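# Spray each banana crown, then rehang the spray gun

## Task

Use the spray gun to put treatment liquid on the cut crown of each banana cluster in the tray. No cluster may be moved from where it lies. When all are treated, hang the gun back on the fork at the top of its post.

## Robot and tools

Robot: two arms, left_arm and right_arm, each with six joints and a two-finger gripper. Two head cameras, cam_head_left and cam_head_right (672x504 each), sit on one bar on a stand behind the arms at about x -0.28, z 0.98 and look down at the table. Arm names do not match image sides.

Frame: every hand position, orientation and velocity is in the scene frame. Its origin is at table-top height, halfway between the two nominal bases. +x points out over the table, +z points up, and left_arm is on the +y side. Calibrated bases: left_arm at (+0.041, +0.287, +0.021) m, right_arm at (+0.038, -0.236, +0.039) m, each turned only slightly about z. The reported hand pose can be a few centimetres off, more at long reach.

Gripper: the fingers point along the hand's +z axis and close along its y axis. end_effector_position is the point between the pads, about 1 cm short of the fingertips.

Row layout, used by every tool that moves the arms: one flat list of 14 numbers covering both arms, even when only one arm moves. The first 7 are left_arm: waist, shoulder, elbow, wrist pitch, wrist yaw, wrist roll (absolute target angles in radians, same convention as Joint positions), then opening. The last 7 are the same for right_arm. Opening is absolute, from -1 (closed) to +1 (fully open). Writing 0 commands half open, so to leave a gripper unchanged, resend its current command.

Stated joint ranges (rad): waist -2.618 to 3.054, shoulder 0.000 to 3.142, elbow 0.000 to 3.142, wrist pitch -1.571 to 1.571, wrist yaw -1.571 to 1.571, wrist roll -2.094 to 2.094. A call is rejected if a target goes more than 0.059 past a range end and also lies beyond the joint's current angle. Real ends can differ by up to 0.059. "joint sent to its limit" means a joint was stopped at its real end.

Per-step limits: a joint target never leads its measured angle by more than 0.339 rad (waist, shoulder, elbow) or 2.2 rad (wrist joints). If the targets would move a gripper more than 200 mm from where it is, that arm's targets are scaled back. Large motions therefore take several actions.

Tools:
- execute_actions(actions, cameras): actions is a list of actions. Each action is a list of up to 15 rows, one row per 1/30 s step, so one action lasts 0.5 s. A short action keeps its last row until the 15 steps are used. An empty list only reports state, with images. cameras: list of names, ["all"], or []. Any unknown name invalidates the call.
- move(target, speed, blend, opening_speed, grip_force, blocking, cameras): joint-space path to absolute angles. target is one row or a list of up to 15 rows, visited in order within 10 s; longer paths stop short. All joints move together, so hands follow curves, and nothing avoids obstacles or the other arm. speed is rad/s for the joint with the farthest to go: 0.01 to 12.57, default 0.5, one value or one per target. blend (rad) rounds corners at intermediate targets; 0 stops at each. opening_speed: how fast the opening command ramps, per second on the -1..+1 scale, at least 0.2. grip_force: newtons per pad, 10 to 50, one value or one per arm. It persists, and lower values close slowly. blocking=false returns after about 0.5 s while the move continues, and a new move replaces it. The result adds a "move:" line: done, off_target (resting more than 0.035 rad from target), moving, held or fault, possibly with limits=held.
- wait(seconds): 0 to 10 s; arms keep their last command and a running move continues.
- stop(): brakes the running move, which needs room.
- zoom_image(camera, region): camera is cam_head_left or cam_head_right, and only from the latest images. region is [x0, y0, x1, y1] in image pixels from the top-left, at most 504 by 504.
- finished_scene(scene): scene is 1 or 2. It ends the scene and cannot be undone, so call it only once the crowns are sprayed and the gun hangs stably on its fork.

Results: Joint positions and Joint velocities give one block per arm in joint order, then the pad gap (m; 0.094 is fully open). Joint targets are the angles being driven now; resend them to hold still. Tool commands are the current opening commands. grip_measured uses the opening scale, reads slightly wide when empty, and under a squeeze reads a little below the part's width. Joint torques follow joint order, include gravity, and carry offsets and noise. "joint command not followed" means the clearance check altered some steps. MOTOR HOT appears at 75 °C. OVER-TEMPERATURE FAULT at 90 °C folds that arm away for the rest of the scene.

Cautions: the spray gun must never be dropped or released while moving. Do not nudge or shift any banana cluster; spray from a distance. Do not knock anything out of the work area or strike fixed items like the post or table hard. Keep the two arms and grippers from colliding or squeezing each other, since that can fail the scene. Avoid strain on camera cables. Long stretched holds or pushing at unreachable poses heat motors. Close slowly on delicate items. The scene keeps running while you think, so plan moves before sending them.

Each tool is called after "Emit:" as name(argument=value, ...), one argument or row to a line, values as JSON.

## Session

Emit:
execute_actions(
  actions=[],
)

Emit:
zoom_image(
  camera="cam_head_left",
  region=[80, 20, 230, 200],
)

Scene clock: 0.00 s.
left_arm: end_effector_position=(+0.4365, +0.2849, +0.1505) grip_measured=+1.000 end_effector_quat_wxyz=(+0.647, +0.010, +0.762, -0.011) | right_arm: end_effector_position=(+0.4447, -0.2204, +0.1565) grip_measured=+1.000 end_effector_quat_wxyz=(+0.619, +0.010, +0.785, -0.042)
Joint positions: left_arm=[0.051 1.543 0.3 1.08 0.042 0.003 0.094] | right_arm=[0.063 1.577 0.373 0.967 0.196 -0.009 0.094]
Joint velocities: within noise
Joint torques (N m): no reading
Motor temperatures (°C): left_arm=[27 28 31 36 26 26 27] | right_arm=[27 25 34 33 29 24 29]
Heat: left arm: 36 °C; right arm: 34 °C.
Joint targets: left_arm=[0.051 1.539 0.304 1.075 0.042 0.003] | right_arm=[0.063 1.576 0.374 0.953 0.197 -0.008]
Tool commands: left_gripper/opening=+1.0 right_gripper/opening=+1.0

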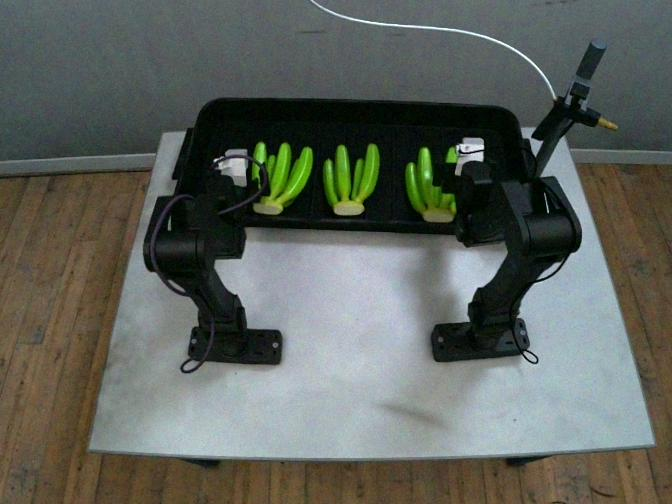

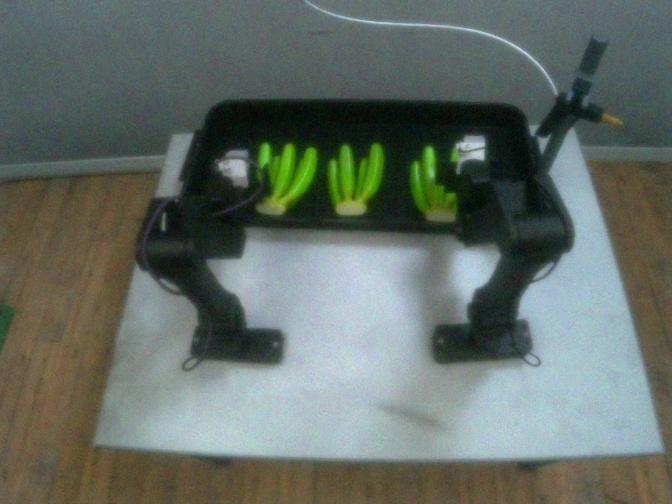

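Scaled by 2.800 from the camera's 672x504 image, which has a finer 960x720 frame.

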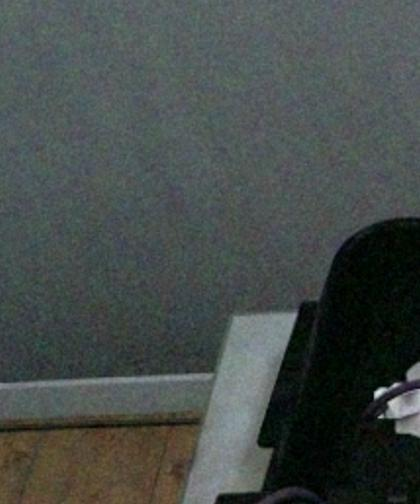

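Emit:
execute_actions(
  actions=[],
)

Emit:
zoom_image(
  camera="cam_head_left",
  region=[510, 20, 670, 190],
)

Emit:
zoom_image(
  camera="cam_head_right",
  region=[510, 20, 670, 190],
)

Scene clock: 46.13 s.
left_arm: end_effector_position=(+0.4365, +0.2849, +0.1505) grip_measured=+1.000 end_effector_quat_wxyz=(+0.647, +0.010, +0.762, -0.011) | right_arm: end_effector_position=(+0.4447, -0.2204, +0.1565) grip_measured=+1.000 end_effector_quat_wxyz=(+0.619, +0.010, +0.785, -0.042)
Joint positions: left_arm=[0.051 1.543 0.3 1.08 0.042 0.003 0.094] | right_arm=[0.063 1.577 0.373 0.967 0.196 -0.009 0.094]
Joint velocities: within noise
Joint torques (N m): left_arm=[0.01 -4.96 6.3 1.66 0.01 0.02] | right_arm=[0.12 -6.09 5.26 1.51 0.05 0.03]
Motor temperatures (°C): left_arm=[27 29 31 41 26 26 26] | right_arm=[27 27 36 40 29 24 29]
Heat: left arm: 41 °C; right arm: 40 °C.
Joint targets: left_arm=[0.051 1.539 0.304 1.075 0.042 0.003] | right_arm=[0.063 1.576 0.374 0.953 0.197 -0.008]
Tool commands: left_gripper/opening=+1.0 right_gripper/opening=+1.0

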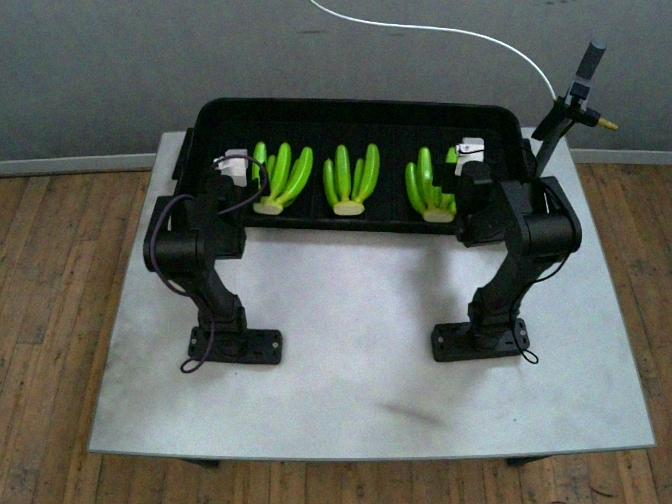

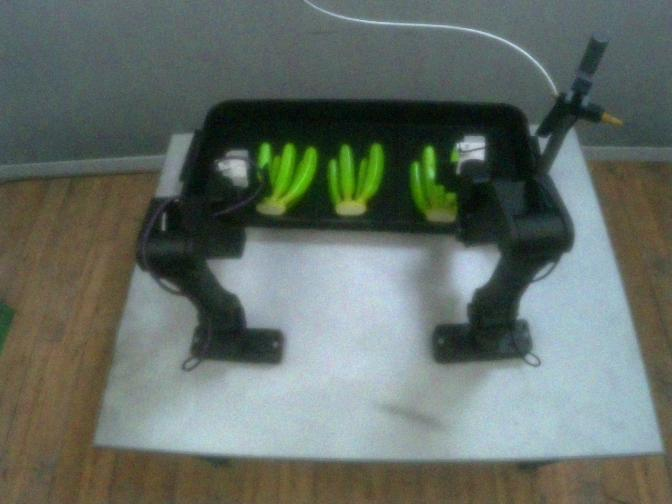

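Scaled by 2.965 from the camera's 672x504 image, which has a finer 960x720 frame.

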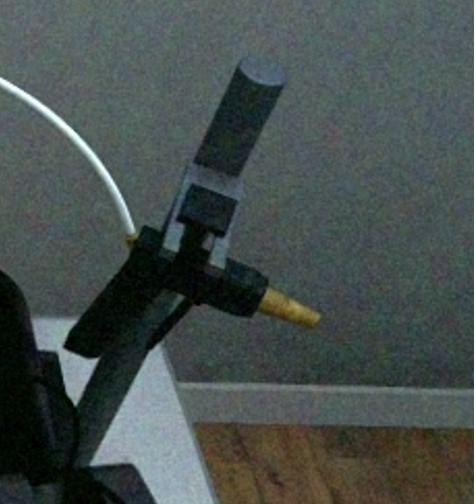

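Scaled by 2.965 from the camera's 672x504 image, which has a finer 960x720 frame.

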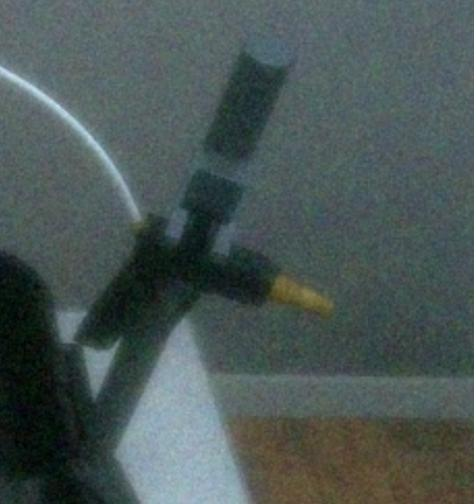

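Emit:
move(
  target=[
    [0.1,0.75,0.45,0.3,0,0,1,-0.1,0.75,0.45,0.3,0,0.1,1],
    [1.2,0.5,0.4,0.1,0,0,1,-0.3,0.6,0.5,0.1,0,0.1,1],
  ],
  speed=0.9,
  blend=[0.15,0],
  cameras=["all"],
)

Emit:
zoom_image(
  camera="cam_head_left",
  region=[490, 20, 670, 200],
)

Emit:
zoom_image(
  camera="cam_head_right",
  region=[490, 20, 670, 200],
)

Scene clock: 64.73 s.
left_arm: end_effector_position=(+0.1591, +0.5517, +0.3085) grip_measured=+1.000 end_effector_quat_wxyz=(+0.597, -0.381, +0.592, +0.385) | right_arm: end_effector_position=(+0.3347, -0.3066, +0.3302) grip_measured=+1.000 end_effector_quat_wxyz=(+0.698, +0.117, +0.704, -0.053)
Joint positions: left_arm=[1.193 0.512 0.418 0.103 0.009 0 0.094] | right_arm=[-0.292 0.61 0.472 0.118 0.007 0.09 0.094]
Joint torques (N m): left_arm=[0.7 0.03 6.93 1.71 -0.11 0.02] | right_arm=[-0.51 -0.91 10.02 1.59 -0.09 0.13]
Heat: left arm: 41 °C; right arm: 40 °C.
Joint targets: left_arm=[1.200 0.500 0.400 0.100 0.000 0.000] | right_arm=[-0.300 0.600 0.500 0.100 0.000 0.100]
move: done

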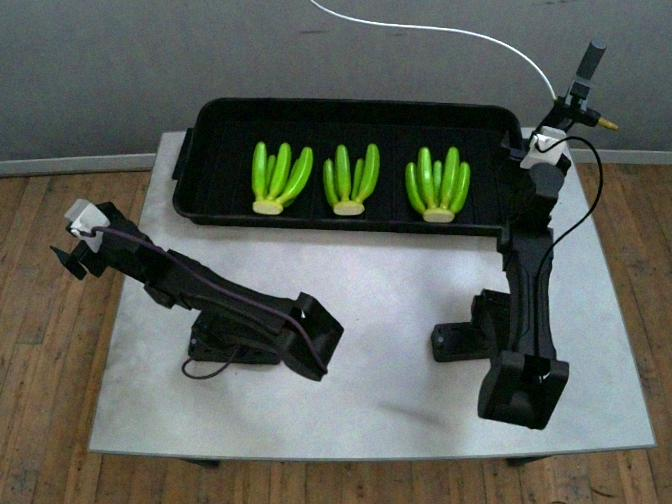

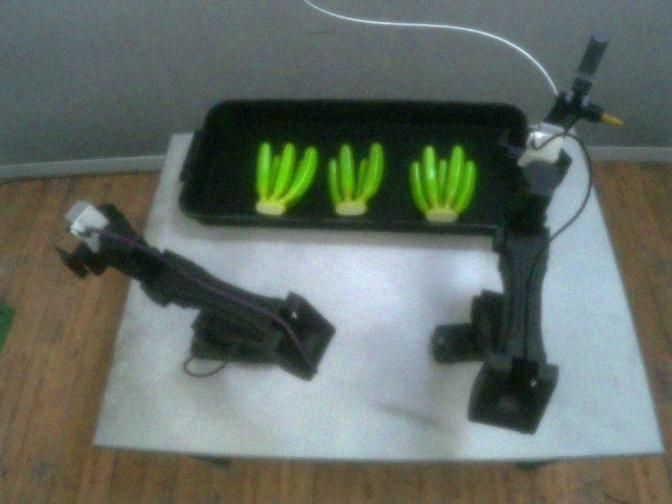

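Scaled by 2.800 from the camera's 672x504 image, which has a finer 960x720 frame.

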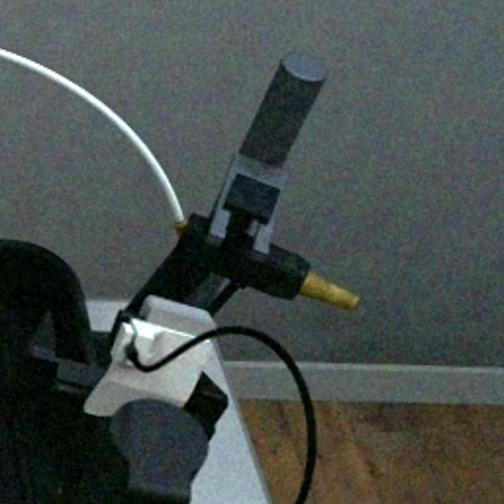

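Scaled by 2.800 from the camera's 672x504 image, which has a finer 960x720 frame.

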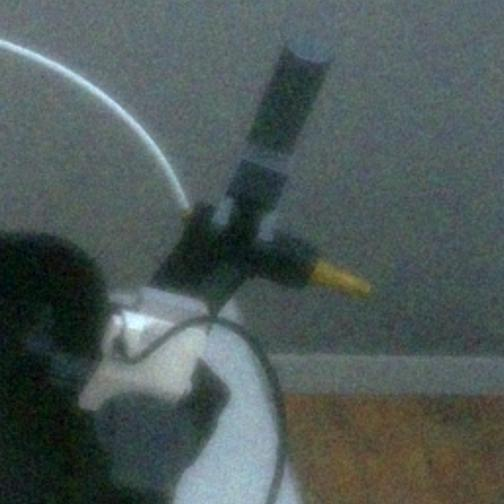

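Emit:
move(
  target=[1.2,0.5,0.4,0.1,0,0,1,-0.325,0.938,0.535,0.45,0.273,0.22,1],
  speed=0.5,
  cameras=["all"],
)

Emit:
zoom_image(
  camera="cam_head_left",
  region=[490, 20, 670, 200],
)

Emit:
zoom_image(
  camera="cam_head_right",
  region=[490, 20, 670, 200],
)

Scene clock: 102.17 s.
left_arm: end_effector_position=(+0.1591, +0.5517, +0.3084) grip_measured=+1.000 end_effector_quat_wxyz=(+0.597, -0.381, +0.592, +0.385) | right_arm: end_effector_position=(+0.3695, -0.3714, +0.3282) grip_measured=+1.000 end_effector_quat_wxyz=(+0.706, +0.254, +0.652, -0.110)
Joint positions: left_arm=[1.193 0.512 0.418 0.103 0.009 0 0.094] | right_arm=[-0.317 0.936 0.506 0.451 0.266 0.211 0.094]
Joint torques (N m): left_arm=[0.75 -0.13 6.91 1.68 -0.13 0.02] | right_arm=[-0.79 -2.11 9.96 1.62 0 0.12]
Heat: left arm: 40 °C; right arm: 40 °C.
Joint targets: left_arm=[1.200 0.500 0.400 0.100 0.000 0.000] | right_arm=[-0.325 0.938 0.535 0.450 0.273 0.220]
move: done

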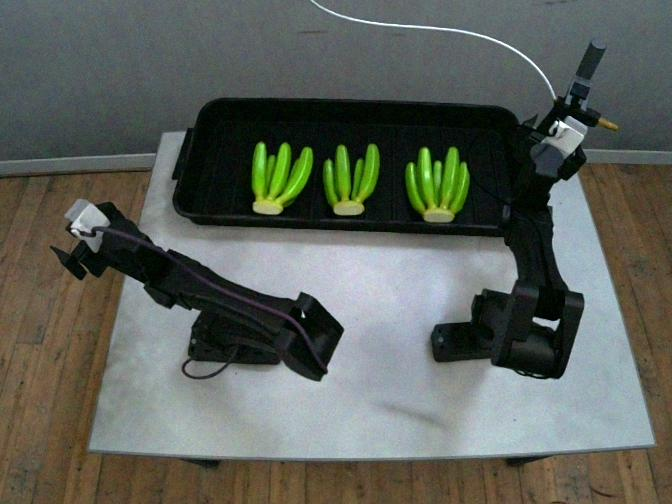

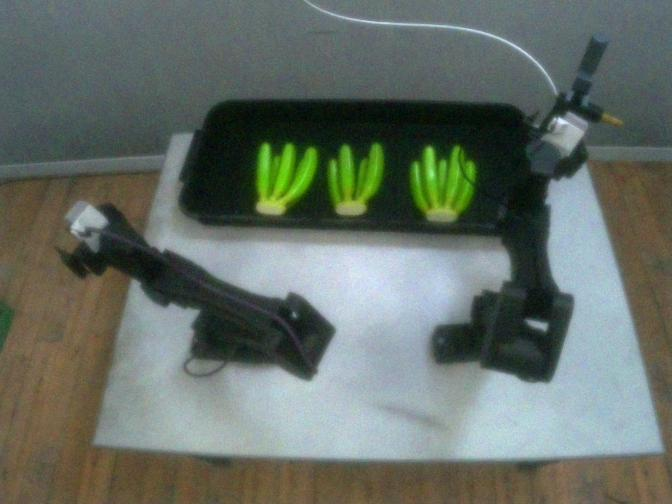

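Scaled by 2.800 from the camera's 672x504 image, which has a finer 960x720 frame.

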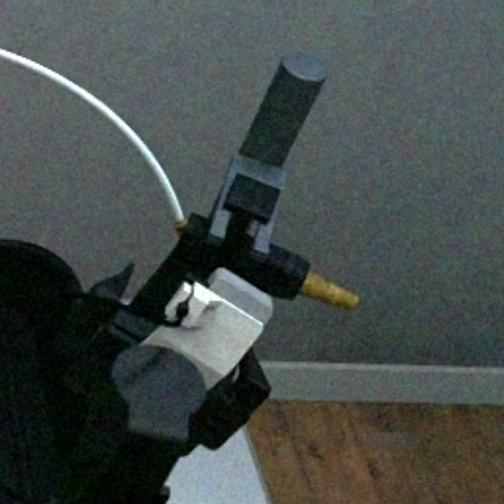

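Scaled by 2.800 from the camera's 672x504 image, which has a finer 960x720 frame.

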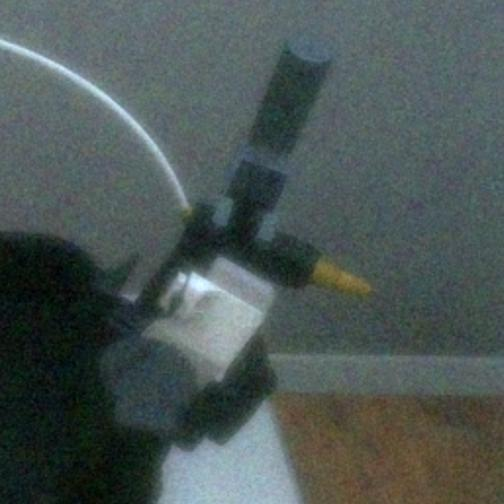

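Emit:
move(
  target=[
    [1.2,0.5,0.4,0.1,0,0,1,-0.325,0.994,0.418,0.611,0.273,0.22,1],
    [1.2,0.5,0.4,0.1,0,0,1,-0.373,1.234,0.537,0.732,0.225,0.22,1],
  ],
  speed=0.25,
  cameras=["all"],
)

Emit:
zoom_image(
  camera="cam_head_left",
  region=[510, 60, 630, 180],
)

Emit:
zoom_image(
  camera="cam_head_right",
  region=[510, 60, 630, 180],
)

Scene clock: 121.87 s.
left_arm: end_effector_position=(+0.1591, +0.5517, +0.3084) grip_measured=+1.000 end_effector_quat_wxyz=(+0.597, -0.381, +0.592, +0.385) | right_arm: end_effector_position=(+0.4072, -0.3957, +0.2959) grip_measured=+1.000 end_effector_quat_wxyz=(+0.704, +0.259, +0.651, -0.116)
Joint positions: left_arm=[1.193 0.512 0.418 0.103 0.009 0 0.094] | right_arm=[-0.364 1.225 0.51 0.734 0.236 0.211 0.094]
Joint torques (N m): left_arm=[0.69 -0.02 6.87 1.69 -0.11 0.02] | right_arm=[-0.72 -3.55 9.21 1.67 -0.2 0.12]
Heat: left arm: 40 °C; right arm: 41 °C.
Joint targets: left_arm=[1.200 0.500 0.400 0.100 0.000 0.000] | right_arm=[-0.373 1.234 0.537 0.732 0.225 0.220]
move: done

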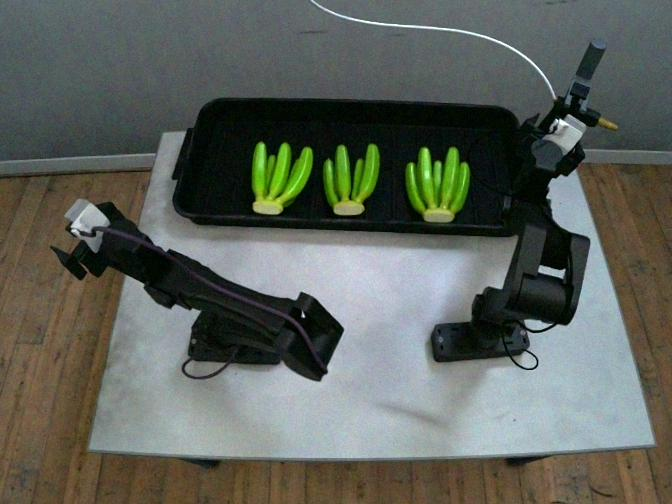

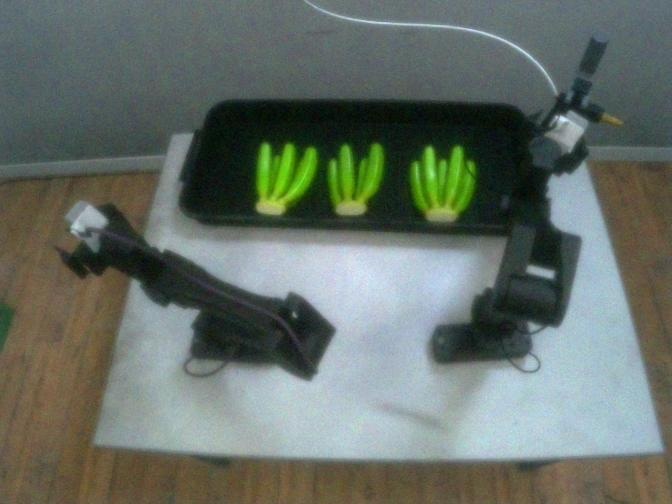

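Scaled by 4.200 from the camera's 672x504 image, which has a finer 960x720 frame.

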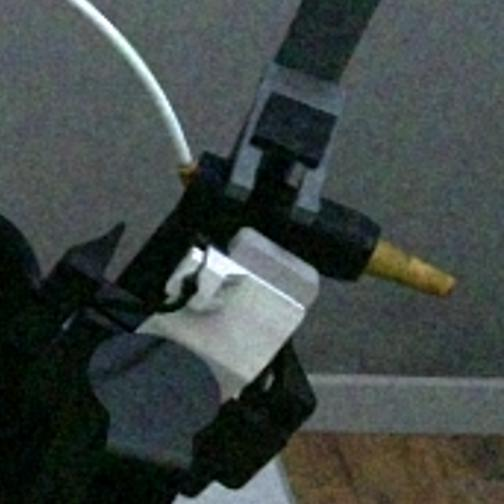

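Scaled by 4.200 from the camera's 672x504 image, which has a finer 960x720 frame.

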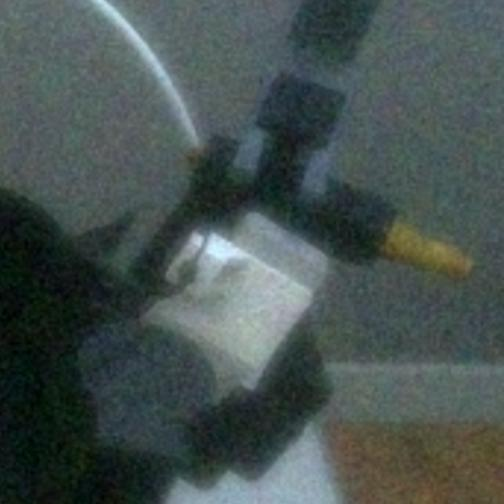

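Emit:
move(
  target=[1.2,0.5,0.4,0.1,0,0,1,-0.416,1.431,0.678,0.788,0.182,0.22,1],
  speed=0.12,
  cameras=["all"],
)

Emit:
zoom_image(
  camera="cam_head_left",
  region=[510, 60, 630, 180],
)

Emit:
zoom_image(
  camera="cam_head_right",
  region=[510, 60, 630, 180],
)

Scene clock: 137.77 s.
left_arm: end_effector_position=(+0.1591, +0.5517, +0.3084) grip_measured=+1.000 end_effector_quat_wxyz=(+0.597, -0.381, +0.592, +0.385) | right_arm: end_effector_position=(+0.4419, -0.4184, +0.3009) grip_measured=+1.000 end_effector_quat_wxyz=(+0.712, +0.259, +0.643, -0.117)
Joint positions: left_arm=[1.193 0.512 0.418 0.103 0.009 0 0.094] | right_arm=[-0.404 1.41 0.639 0.812 0.199 0.213 0.094]
Joint torques (N m): left_arm=[0.72 -0.06 6.84 1.7 -0.12 0.02] | right_arm=[-0.92 -4 10.24 1.39 -0.2 0.11]
Motor temperatures (°C): left_arm=[27 28 30 40 26 26 26] | right_arm=[27 26 41 43 29 24 29]
Heat: left arm: 40 °C; right arm: 43 °C.
Joint targets: left_arm=[1.200 0.500 0.400 0.100 0.000 0.000] | right_arm=[-0.416 1.431 0.678 0.788 0.182 0.220]
move: off_target (right_arm); right_arm: the elbow is farthest, 0.039 rad from its target

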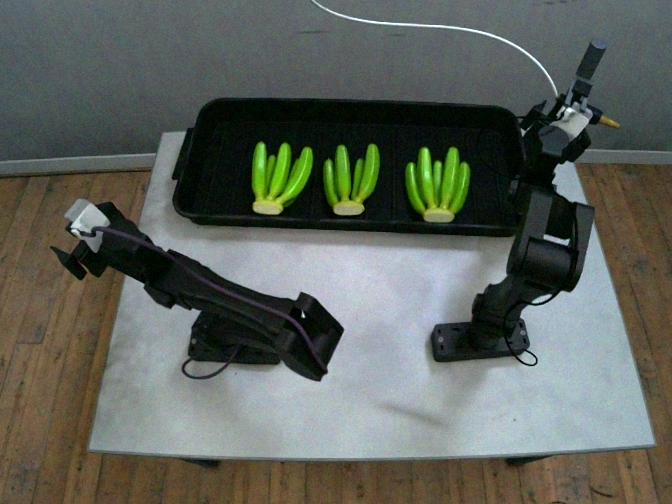

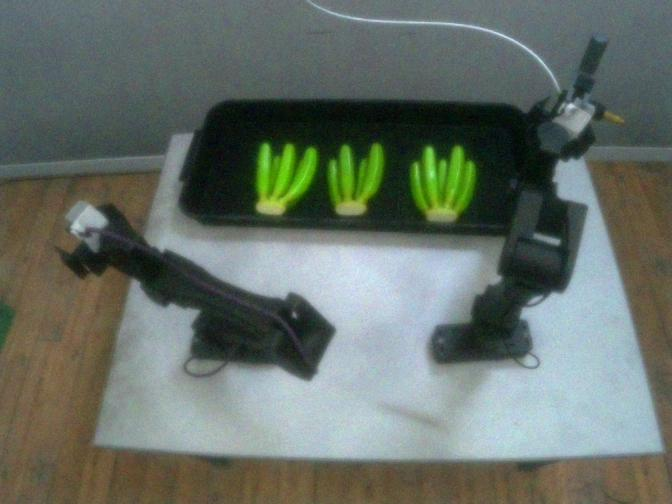

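Scaled by 4.200 from the camera's 672x504 image, which has a finer 960x720 frame.

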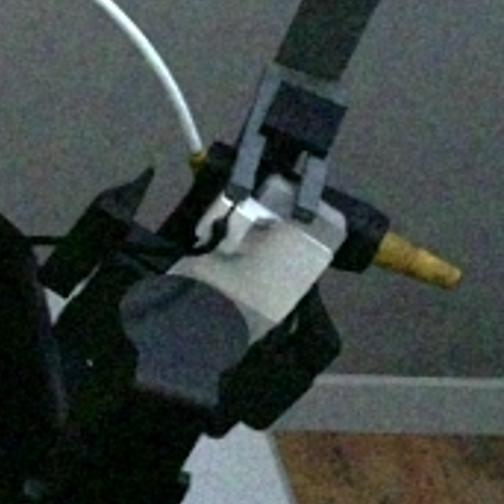

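Scaled by 4.200 from the camera's 672x504 image, which has a finer 960x720 frame.

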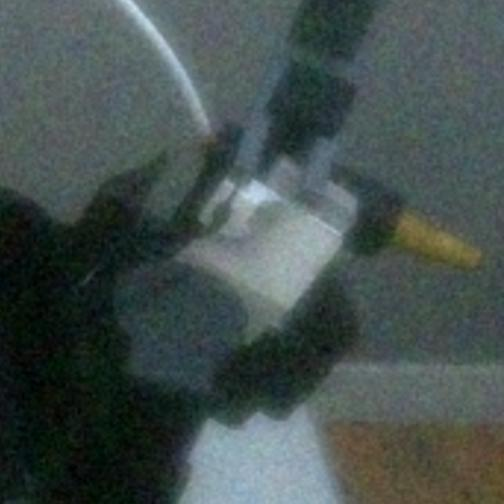

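Emit:
move(
  target=[1.2,0.5,0.4,0.1,0,0,1,-0.41,1.415,0.678,0.800,0.182,0.22,-0.5],
  speed=0.12,
  grip_force=38,
  opening_speed=0.6,
  cameras=["all"],
)

Emit:
zoom_image(
  camera="cam_head_left",
  region=[510, 60, 630, 180],
)

Scene clock: 151.27 s.
left_arm: end_effector_position=(+0.1591, +0.5517, +0.3084) grip_measured=+1.000 end_effector_quat_wxyz=(+0.597, -0.381, +0.592, +0.385) | right_arm: end_effector_position=(+0.4430, -0.4168, +0.3025) grip_measured=-0.136 end_effector_quat_wxyz=(+0.713, +0.251, +0.644, -0.118)
Joint positions: left_arm=[1.193 0.512 0.418 0.103 0.009 0 0.094] | right_arm=[-0.404 1.41 0.64 0.815 0.189 0.199 0.041]
Joint torques (N m): left_arm=[0.73 -0.08 6.89 1.69 -0.09 0.04] | right_arm=[-0.65 -5.46 10.03 1.46 -0.14 0.26]
Heat: left arm: 40 °C; right arm: 43 °C.
Joint targets: left_arm=[1.200 0.500 0.400 0.100 0.000 0.000] | right_arm=[-0.410 1.415 0.678 0.800 0.182 0.220]
grip_force (N): 38, 38
move: off_target (right_arm); right_arm: the elbow is farthest, 0.038 rad from its target

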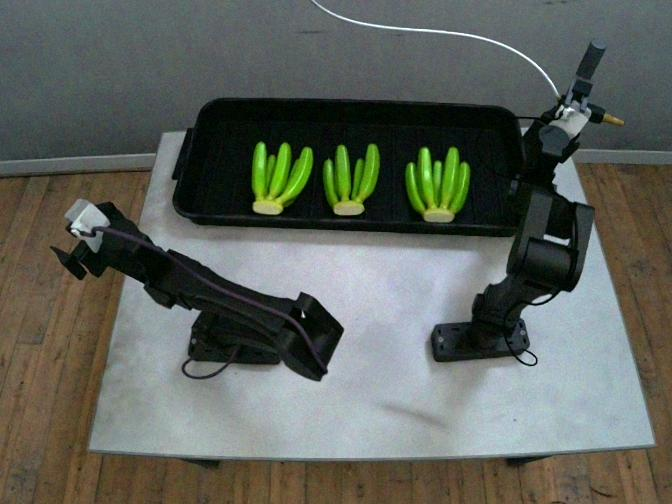

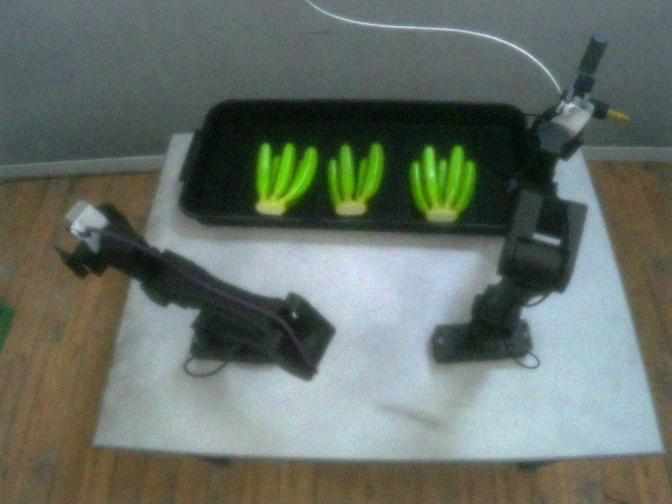

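Scaled by 4.200 from the camera's 672x504 image, which has a finer 960x720 frame.

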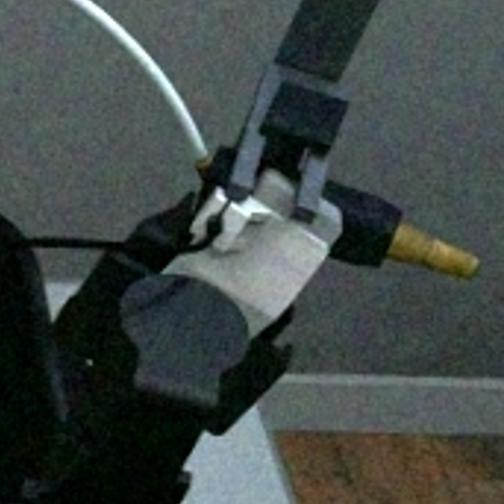

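Emit:
move(
  target=[
    [1.2,0.5,0.4,0.1,0,0,1,-0.372,1.164,0.544,0.68,0.226,0.22,-0.5],
    [1.2,0.5,0.4,0.1,0,0,1,-0.302,0.83,0.408,0.48,0.296,0.22,-0.5],
  ],
  speed=0.15,
  blend=[0.03,0],
  cameras=["all"],
)

Emit:
zoom_image(
  camera="cam_head_left",
  region=[510, 60, 630, 180],
)

Scene clock: 166.03 s.
left_arm: end_effector_position=(+0.1591, +0.5517, +0.3084) grip_measured=+1.000 end_effector_quat_wxyz=(+0.597, -0.381, +0.592, +0.385) | right_arm: end_effector_position=(+0.3509, -0.3692, +0.3172) grip_measured=-0.168 end_effector_quat_wxyz=(+0.709, +0.261, +0.645, -0.115)
Joint positions: left_arm=[1.193 0.512 0.418 0.103 0.009 0 0.094] | right_arm=[-0.311 0.85 0.422 0.461 0.292 0.214 0.039]
Joint torques (N m): left_arm=[0.75 -0.06 6.89 1.69 -0.11 0.01] | right_arm=[0.77 -3.25 6.58 1.79 0.02 0.08]
Heat: left arm: 40 °C; right arm: 42 °C.
Joint targets: left_arm=[1.200 0.500 0.400 0.100 0.000 0.000] | right_arm=[-0.302 0.830 0.408 0.480 0.296 0.220]
grip_force (N): 38, 38
move: done

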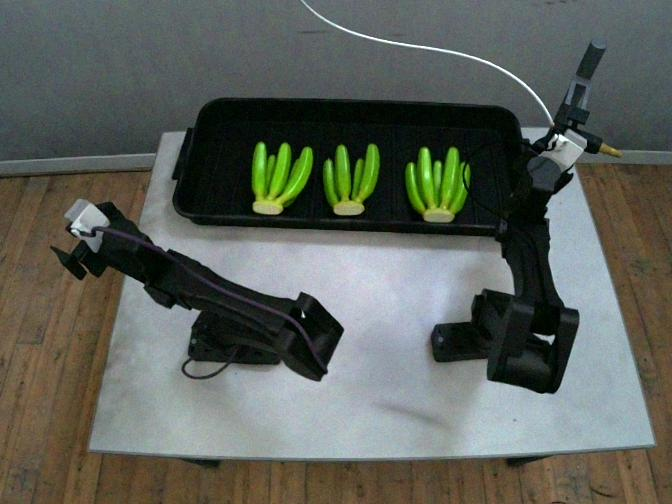

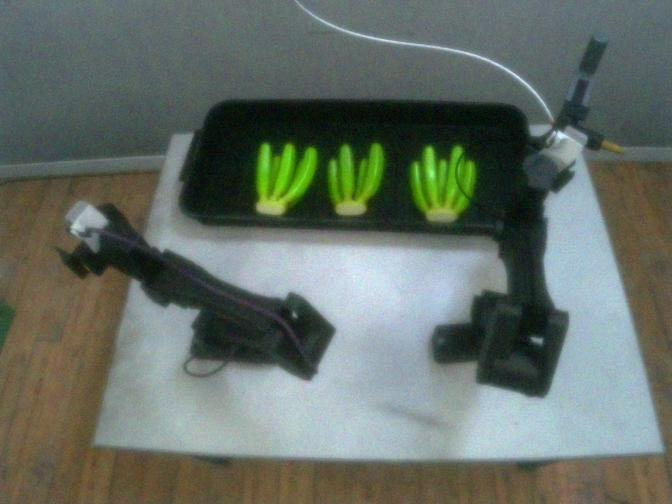

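Scaled by 4.200 from the camera's 672x504 image, which has a finer 960x720 frame.

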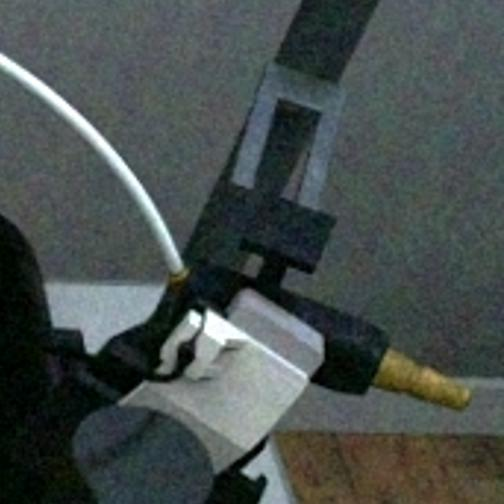

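Emit:
move(
  target=[
    [1.5,1.2,1.4,0.05,0,0,1,-0.22,0.65,0.34,0.4,0.36,0.22,-0.5],
    [1.9,2.1,2.8,0,0,0,1,0.5,0.75,0.36,0.45,0.5,0.6,-0.5],
    [1.9,2.1,2.8,0,0,0,1,1.25,1.076,0.356,0.755,0.608,1.15,-0.5],
  ],
  speed=0.6,
  blend=[0.1,0.15,0],
  cameras=["all"],
)

Emit:
zoom_image(
  camera="cam_head_left",
  region=[230, 130, 490, 390],
)

Scene clock: 218.37 s.
left_arm: end_effector_position=(-0.0946, +0.7560, +0.7368) grip_measured=+1.000 end_effector_quat_wxyz=(+0.546, -0.333, +0.256, +0.725) | right_arm: end_effector_position=(+0.2243, +0.0634, +0.2762) grip_measured=-0.169 end_effector_quat_wxyz=(+0.421, +0.162, +0.685, +0.572)
Joint positions: left_arm=[1.893 2.079 2.78 0.003 0.009 0 0.094] | right_arm=[1.244 1.076 0.355 0.731 0.598 1.162 0.039]
Joint torques (N m): left_arm=[0.76 -7.12 7.06 1.13 -0.11 0.05] | right_arm=[0.53 -2.73 7.04 1.77 0.1 -0.15]
Heat: left arm: 40 °C; right arm: 45 °C.
Joint targets: left_arm=[1.900 2.100 2.800 0.000 0.000 0.000] | right_arm=[1.250 1.076 0.356 0.755 0.608 1.150]
grip_force (N): 38, 38
move: done

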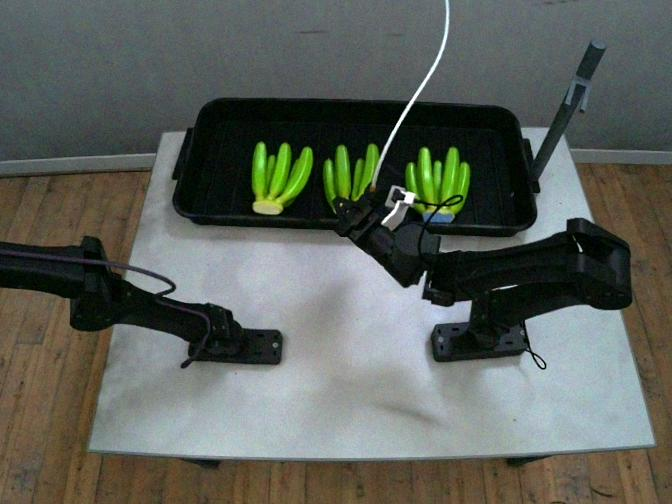

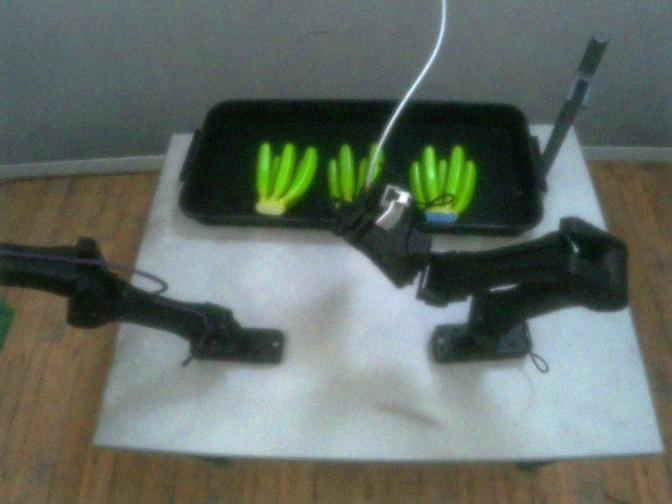

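Scaled by 1.938 from the camera's 672x504 image, which has a finer 960x720 frame.

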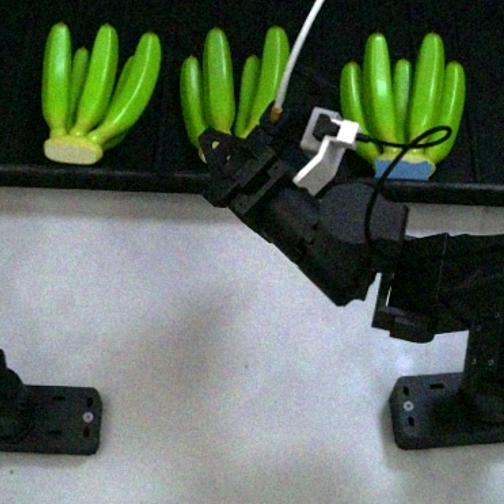

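Emit:
move(
  target=[1.9,2.1,2.8,0,0,0,1,1.203,0.922,0.298,0.659,-0.239,1.15,-0.5],
  speed=0.5,
)

Emit:
wait(
  seconds=6,
  cameras=["all"],
)

Emit:
zoom_image(
  camera="cam_head_left",
  region=[230, 130, 490, 390],
)

Scene clock: 233.00 s.
left_arm: end_effector_position=(-0.0946, +0.7560, +0.7368) grip_measured=+1.000 end_effector_quat_wxyz=(+0.546, -0.333, +0.256, +0.725) | right_arm: end_effector_position=(+0.0986, +0.1058, +0.2736) grip_measured=-0.169 end_effector_quat_wxyz=(+0.165, -0.120, +0.699, +0.685)
Joint positions: left_arm=[1.893 2.079 2.78 0.003 0.009 0 0.094] | right_arm=[1.212 0.945 0.311 0.628 -0.235 1.164 0.039]
Joint torques (N m): left_arm=[0.72 -7.01 7.17 1.09 -0.13 0.01] | right_arm=[-0.85 -4.29 6.24 1.97 -0.11 -0.18]
Heat: left arm: 39 °C; right arm: 46 °C.
Joint targets: left_arm=[1.900 2.100 2.800 0.000 0.000 0.000] | right_arm=[1.203 0.922 0.298 0.659 -0.239 1.150]
grip_force (N): 38, 38
move: done

Scene clock: 239.00 s.
left_arm: end_effector_position=(-0.0946, +0.7560, +0.7368) grip_measured=+1.000 end_effector_quat_wxyz=(+0.546, -0.333, +0.256, +0.725) | right_arm: end_effector_position=(+0.0985, +0.1058, +0.2736) grip_measured=-0.169 end_effector_quat_wxyz=(+0.164, -0.120, +0.699, +0.686)
Joint positions: left_arm=[1.893 2.079 2.78 0.003 0.009 0 0.094] | right_arm=[1.212 0.945 0.311 0.628 -0.235 1.164 0.039]
Joint torques (N m): left_arm=[0.75 -7.06 7.16 1.1 -0.15 0.02] | right_arm=[-0.76 -4.26 6.26 1.99 -0.05 -0.12]
Heat: left arm: 39 °C; right arm: 47 °C.
Joint targets: left_arm=[1.900 2.100 2.800 0.000 0.000 0.000] | right_arm=[1.203 0.922 0.298 0.659 -0.239 1.150]
Tool commands: left_gripper/opening=+1.0 right_gripper/opening=-0.5
grip_force (N): 38, 38
wait: 6.00 s; at rest by 0.17 s

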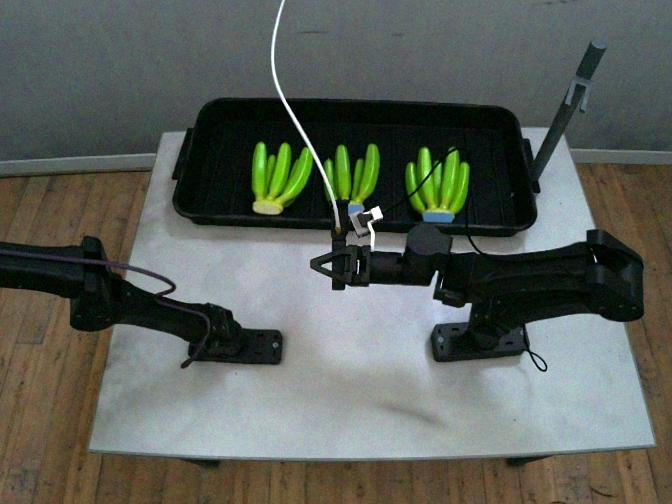

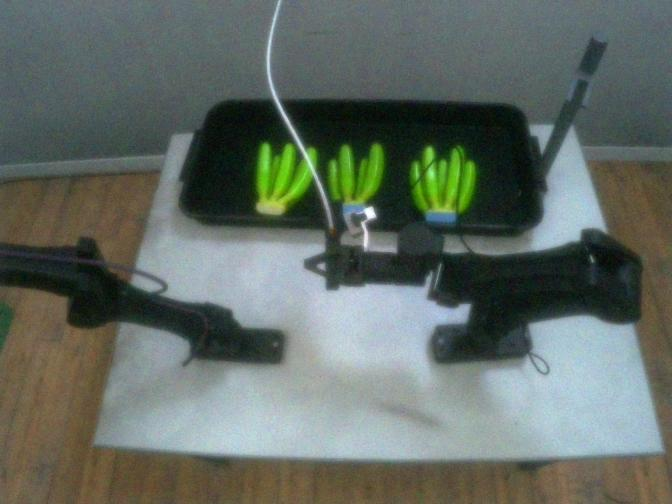

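Scaled by 1.938 from the camera's 672x504 image, which has a finer 960x720 frame.

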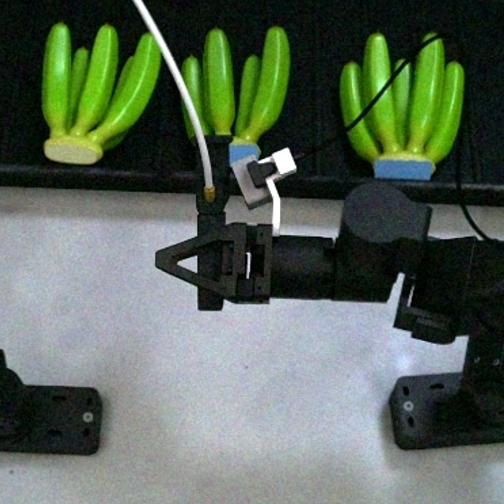

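Emit:
move(
  target=[1.9,2.1,2.8,0,0,0,1,1.21,1.61,0.74,0.905,-0.48,1.15,-0.5],
  speed=0.4,
)

Emit:
wait(
  seconds=5,
  cameras=["all"],
)

Emit:
zoom_image(
  camera="cam_head_left",
  region=[230, 130, 490, 390],
)

Scene clock: 246.30 s.
left_arm: end_effector_position=(-0.0946, +0.7560, +0.7368) grip_measured=+1.000 end_effector_quat_wxyz=(+0.546, -0.333, +0.256, +0.725) | right_arm: end_effector_position=(+0.0937, +0.2269, +0.2571) grip_measured=-0.169 end_effector_quat_wxyz=(+0.073, -0.200, +0.692, +0.690)
Joint positions: left_arm=[1.893 2.079 2.78 0.003 0.009 0 0.094] | right_arm=[1.212 1.603 0.702 0.857 -0.475 1.165 0.039]
Joint torques (N m): left_arm=[0.7 -7.05 7.1 1.1 -0.11 0.03] | right_arm=[-0.13 -6.98 9.47 2.03 -0.08 -0.12]
Motor temperatures (°C): left_arm=[27 31 30 39 26 26 26] | right_arm=[27 27 40 48 29 24 30]
Heat: left arm: 39 °C; right arm: 48 °C.
Joint targets: left_arm=[1.900 2.100 2.800 0.000 0.000 0.000] | right_arm=[1.210 1.610 0.740 0.905 -0.480 1.150]
grip_force (N): 38, 38
move: off_target (right_arm); right_arm: the wrist pitch is farthest, 0.048 rad from its target

Scene clock: 251.30 s.
left_arm: end_effector_position=(-0.0946, +0.7560, +0.7368) grip_measured=+1.000 end_effector_quat_wxyz=(+0.546, -0.333, +0.256, +0.725) | right_arm: end_effector_position=(+0.0936, +0.2269, +0.2572) grip_measured=-0.169 end_effector_quat_wxyz=(+0.073, -0.200, +0.692, +0.690)
Joint positions: left_arm=[1.893 2.079 2.78 0.003 0.009 0 0.094] | right_arm=[1.212 1.603 0.702 0.858 -0.476 1.165 0.039]
Joint torques (N m): left_arm=[0.77 -7.02 7.17 1.11 -0.11 0] | right_arm=[-0.21 -7.04 9.61 2.05 -0.07 -0.16]
Heat: left arm: 39 °C; right arm: 48 °C.
Joint targets: left_arm=[1.900 2.100 2.800 0.000 0.000 0.000] | right_arm=[1.210 1.610 0.740 0.905 -0.480 1.150]
Tool commands: left_gripper/opening=+1.0 right_gripper/opening=-0.5
grip_force (N): 38, 38
wait: 5.00 s; at rest by 0.17 s

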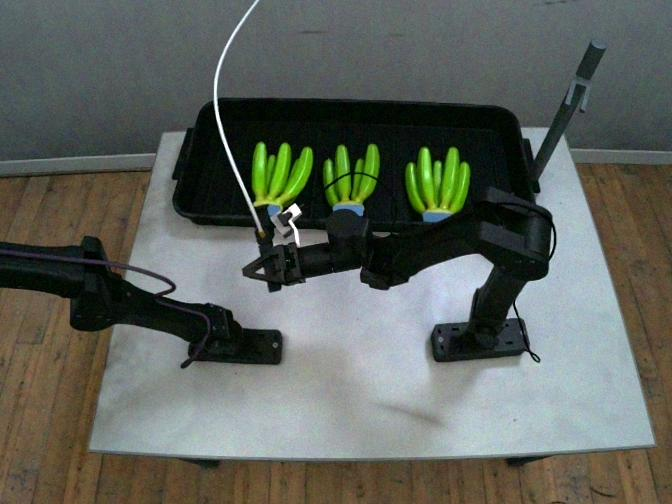

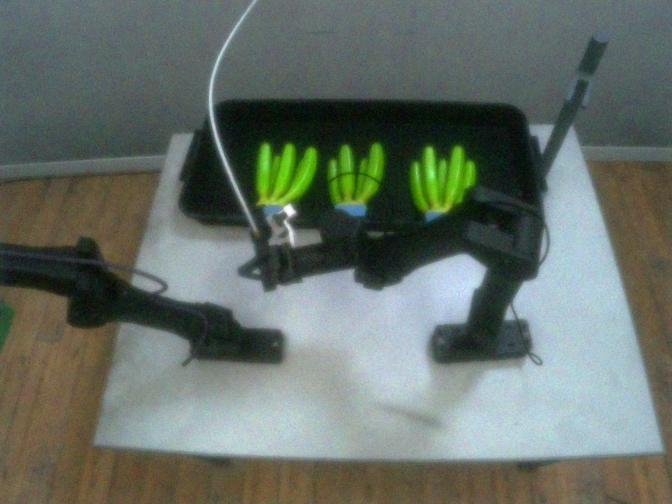

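Scaled by 1.938 from the camera's 672x504 image, which has a finer 960x720 frame.

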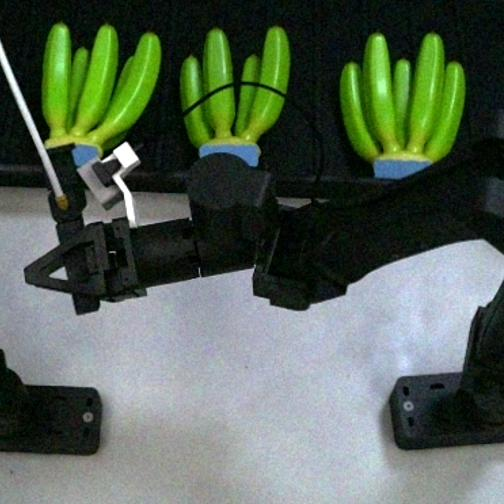

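Emit:
move(
  target=[
    [1.9,2.1,2.8,0,0,0,1,1.22,0.98,0.33,0.68,-0.1,1.1,-0.5],
    [1.9,2.1,2.8,0,0,0,1,0.5,0.75,0.36,0.45,0.5,0.6,-0.5],
    [1.9,2.1,2.8,0,0,0,1,-0.22,0.65,0.36,0.4,0.36,0.22,-0.5],
    [1.9,2.1,2.8,0,0,0,1,-0.302,0.83,0.408,0.48,0.296,0.22,-0.5],
  ],
  speed=[0.5,0.6,0.6,0.3],
  blend=[0.1,0.15,0.05,0],
  cameras=["all"],
)

Emit:
zoom_image(
  camera="cam_head_left",
  region=[510, 60, 630, 180],
)

Scene clock: 263.80 s.
left_arm: end_effector_position=(-0.0946, +0.7560, +0.7368) grip_measured=+1.000 end_effector_quat_wxyz=(+0.546, -0.333, +0.256, +0.725) | right_arm: end_effector_position=(+0.3464, -0.3653, +0.2908) grip_measured=-0.168 end_effector_quat_wxyz=(+0.690, +0.268, +0.663, -0.112)
Joint positions: left_arm=[1.893 2.079 2.78 0.003 0.009 0 0.094] | right_arm=[-0.295 0.833 0.367 0.441 0.308 0.232 0.039]
Joint torques (N m): left_arm=[0.72 -7.05 7.1 1.1 -0.11 0.02] | right_arm=[-0.76 -1.84 10.92 2.01 -0.15 -0.08]
Heat: left arm: 39 °C; right arm: 48 °C.
Joint targets: left_arm=[1.900 2.100 2.800 0.000 0.000 0.000] | right_arm=[-0.302 0.830 0.408 0.480 0.296 0.220]
grip_force (N): 38, 38
move: off_target (right_arm); right_arm: the elbow is farthest, 0.041 rad from its target

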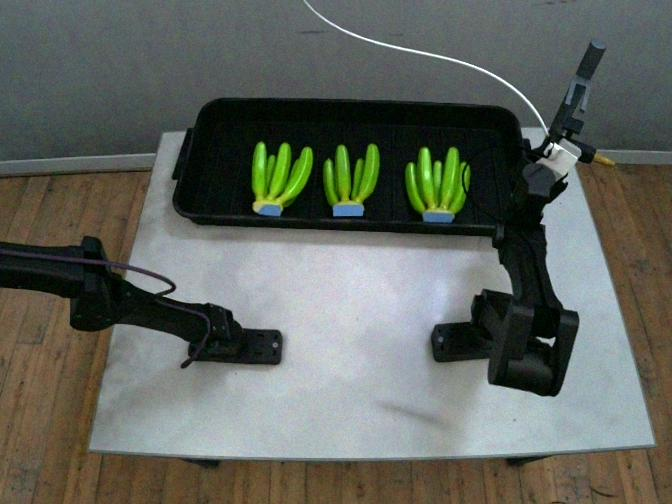

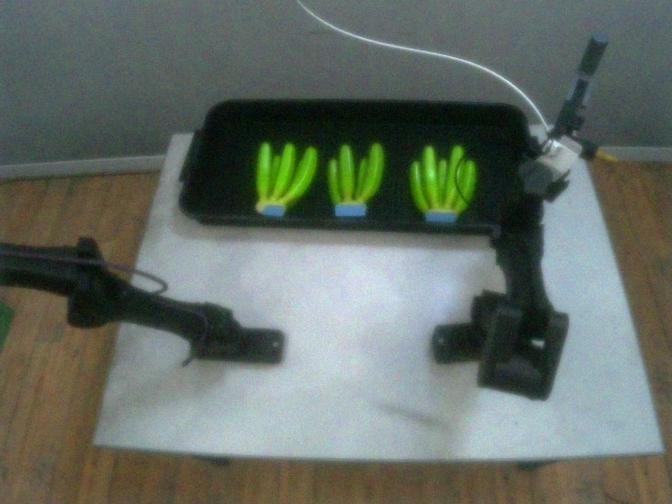

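Scaled by 4.200 from the camera's 672x504 image, which has a finer 960x720 frame.

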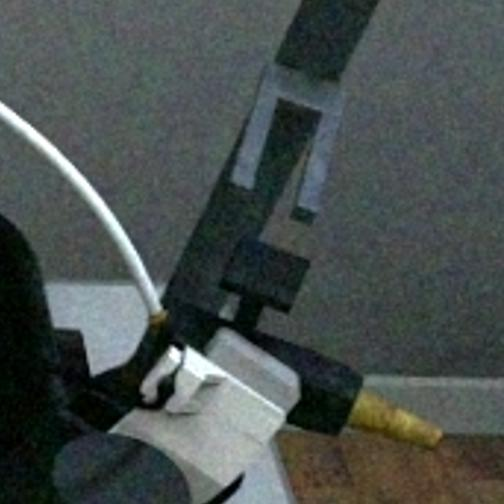

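Emit:
zoom_image(
  camera="cam_head_left",
  region=[240, 180, 320, 240],
)

Scaled by 6.300 from the camera's 672x504 image, which has a finer 960x720 frame.

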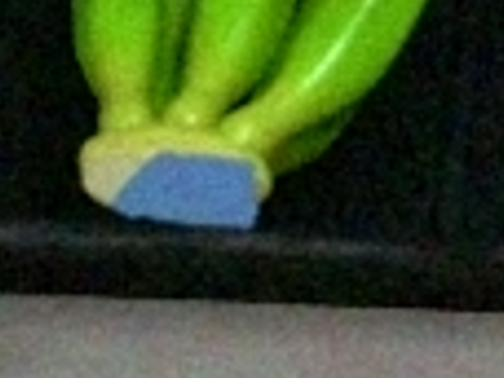

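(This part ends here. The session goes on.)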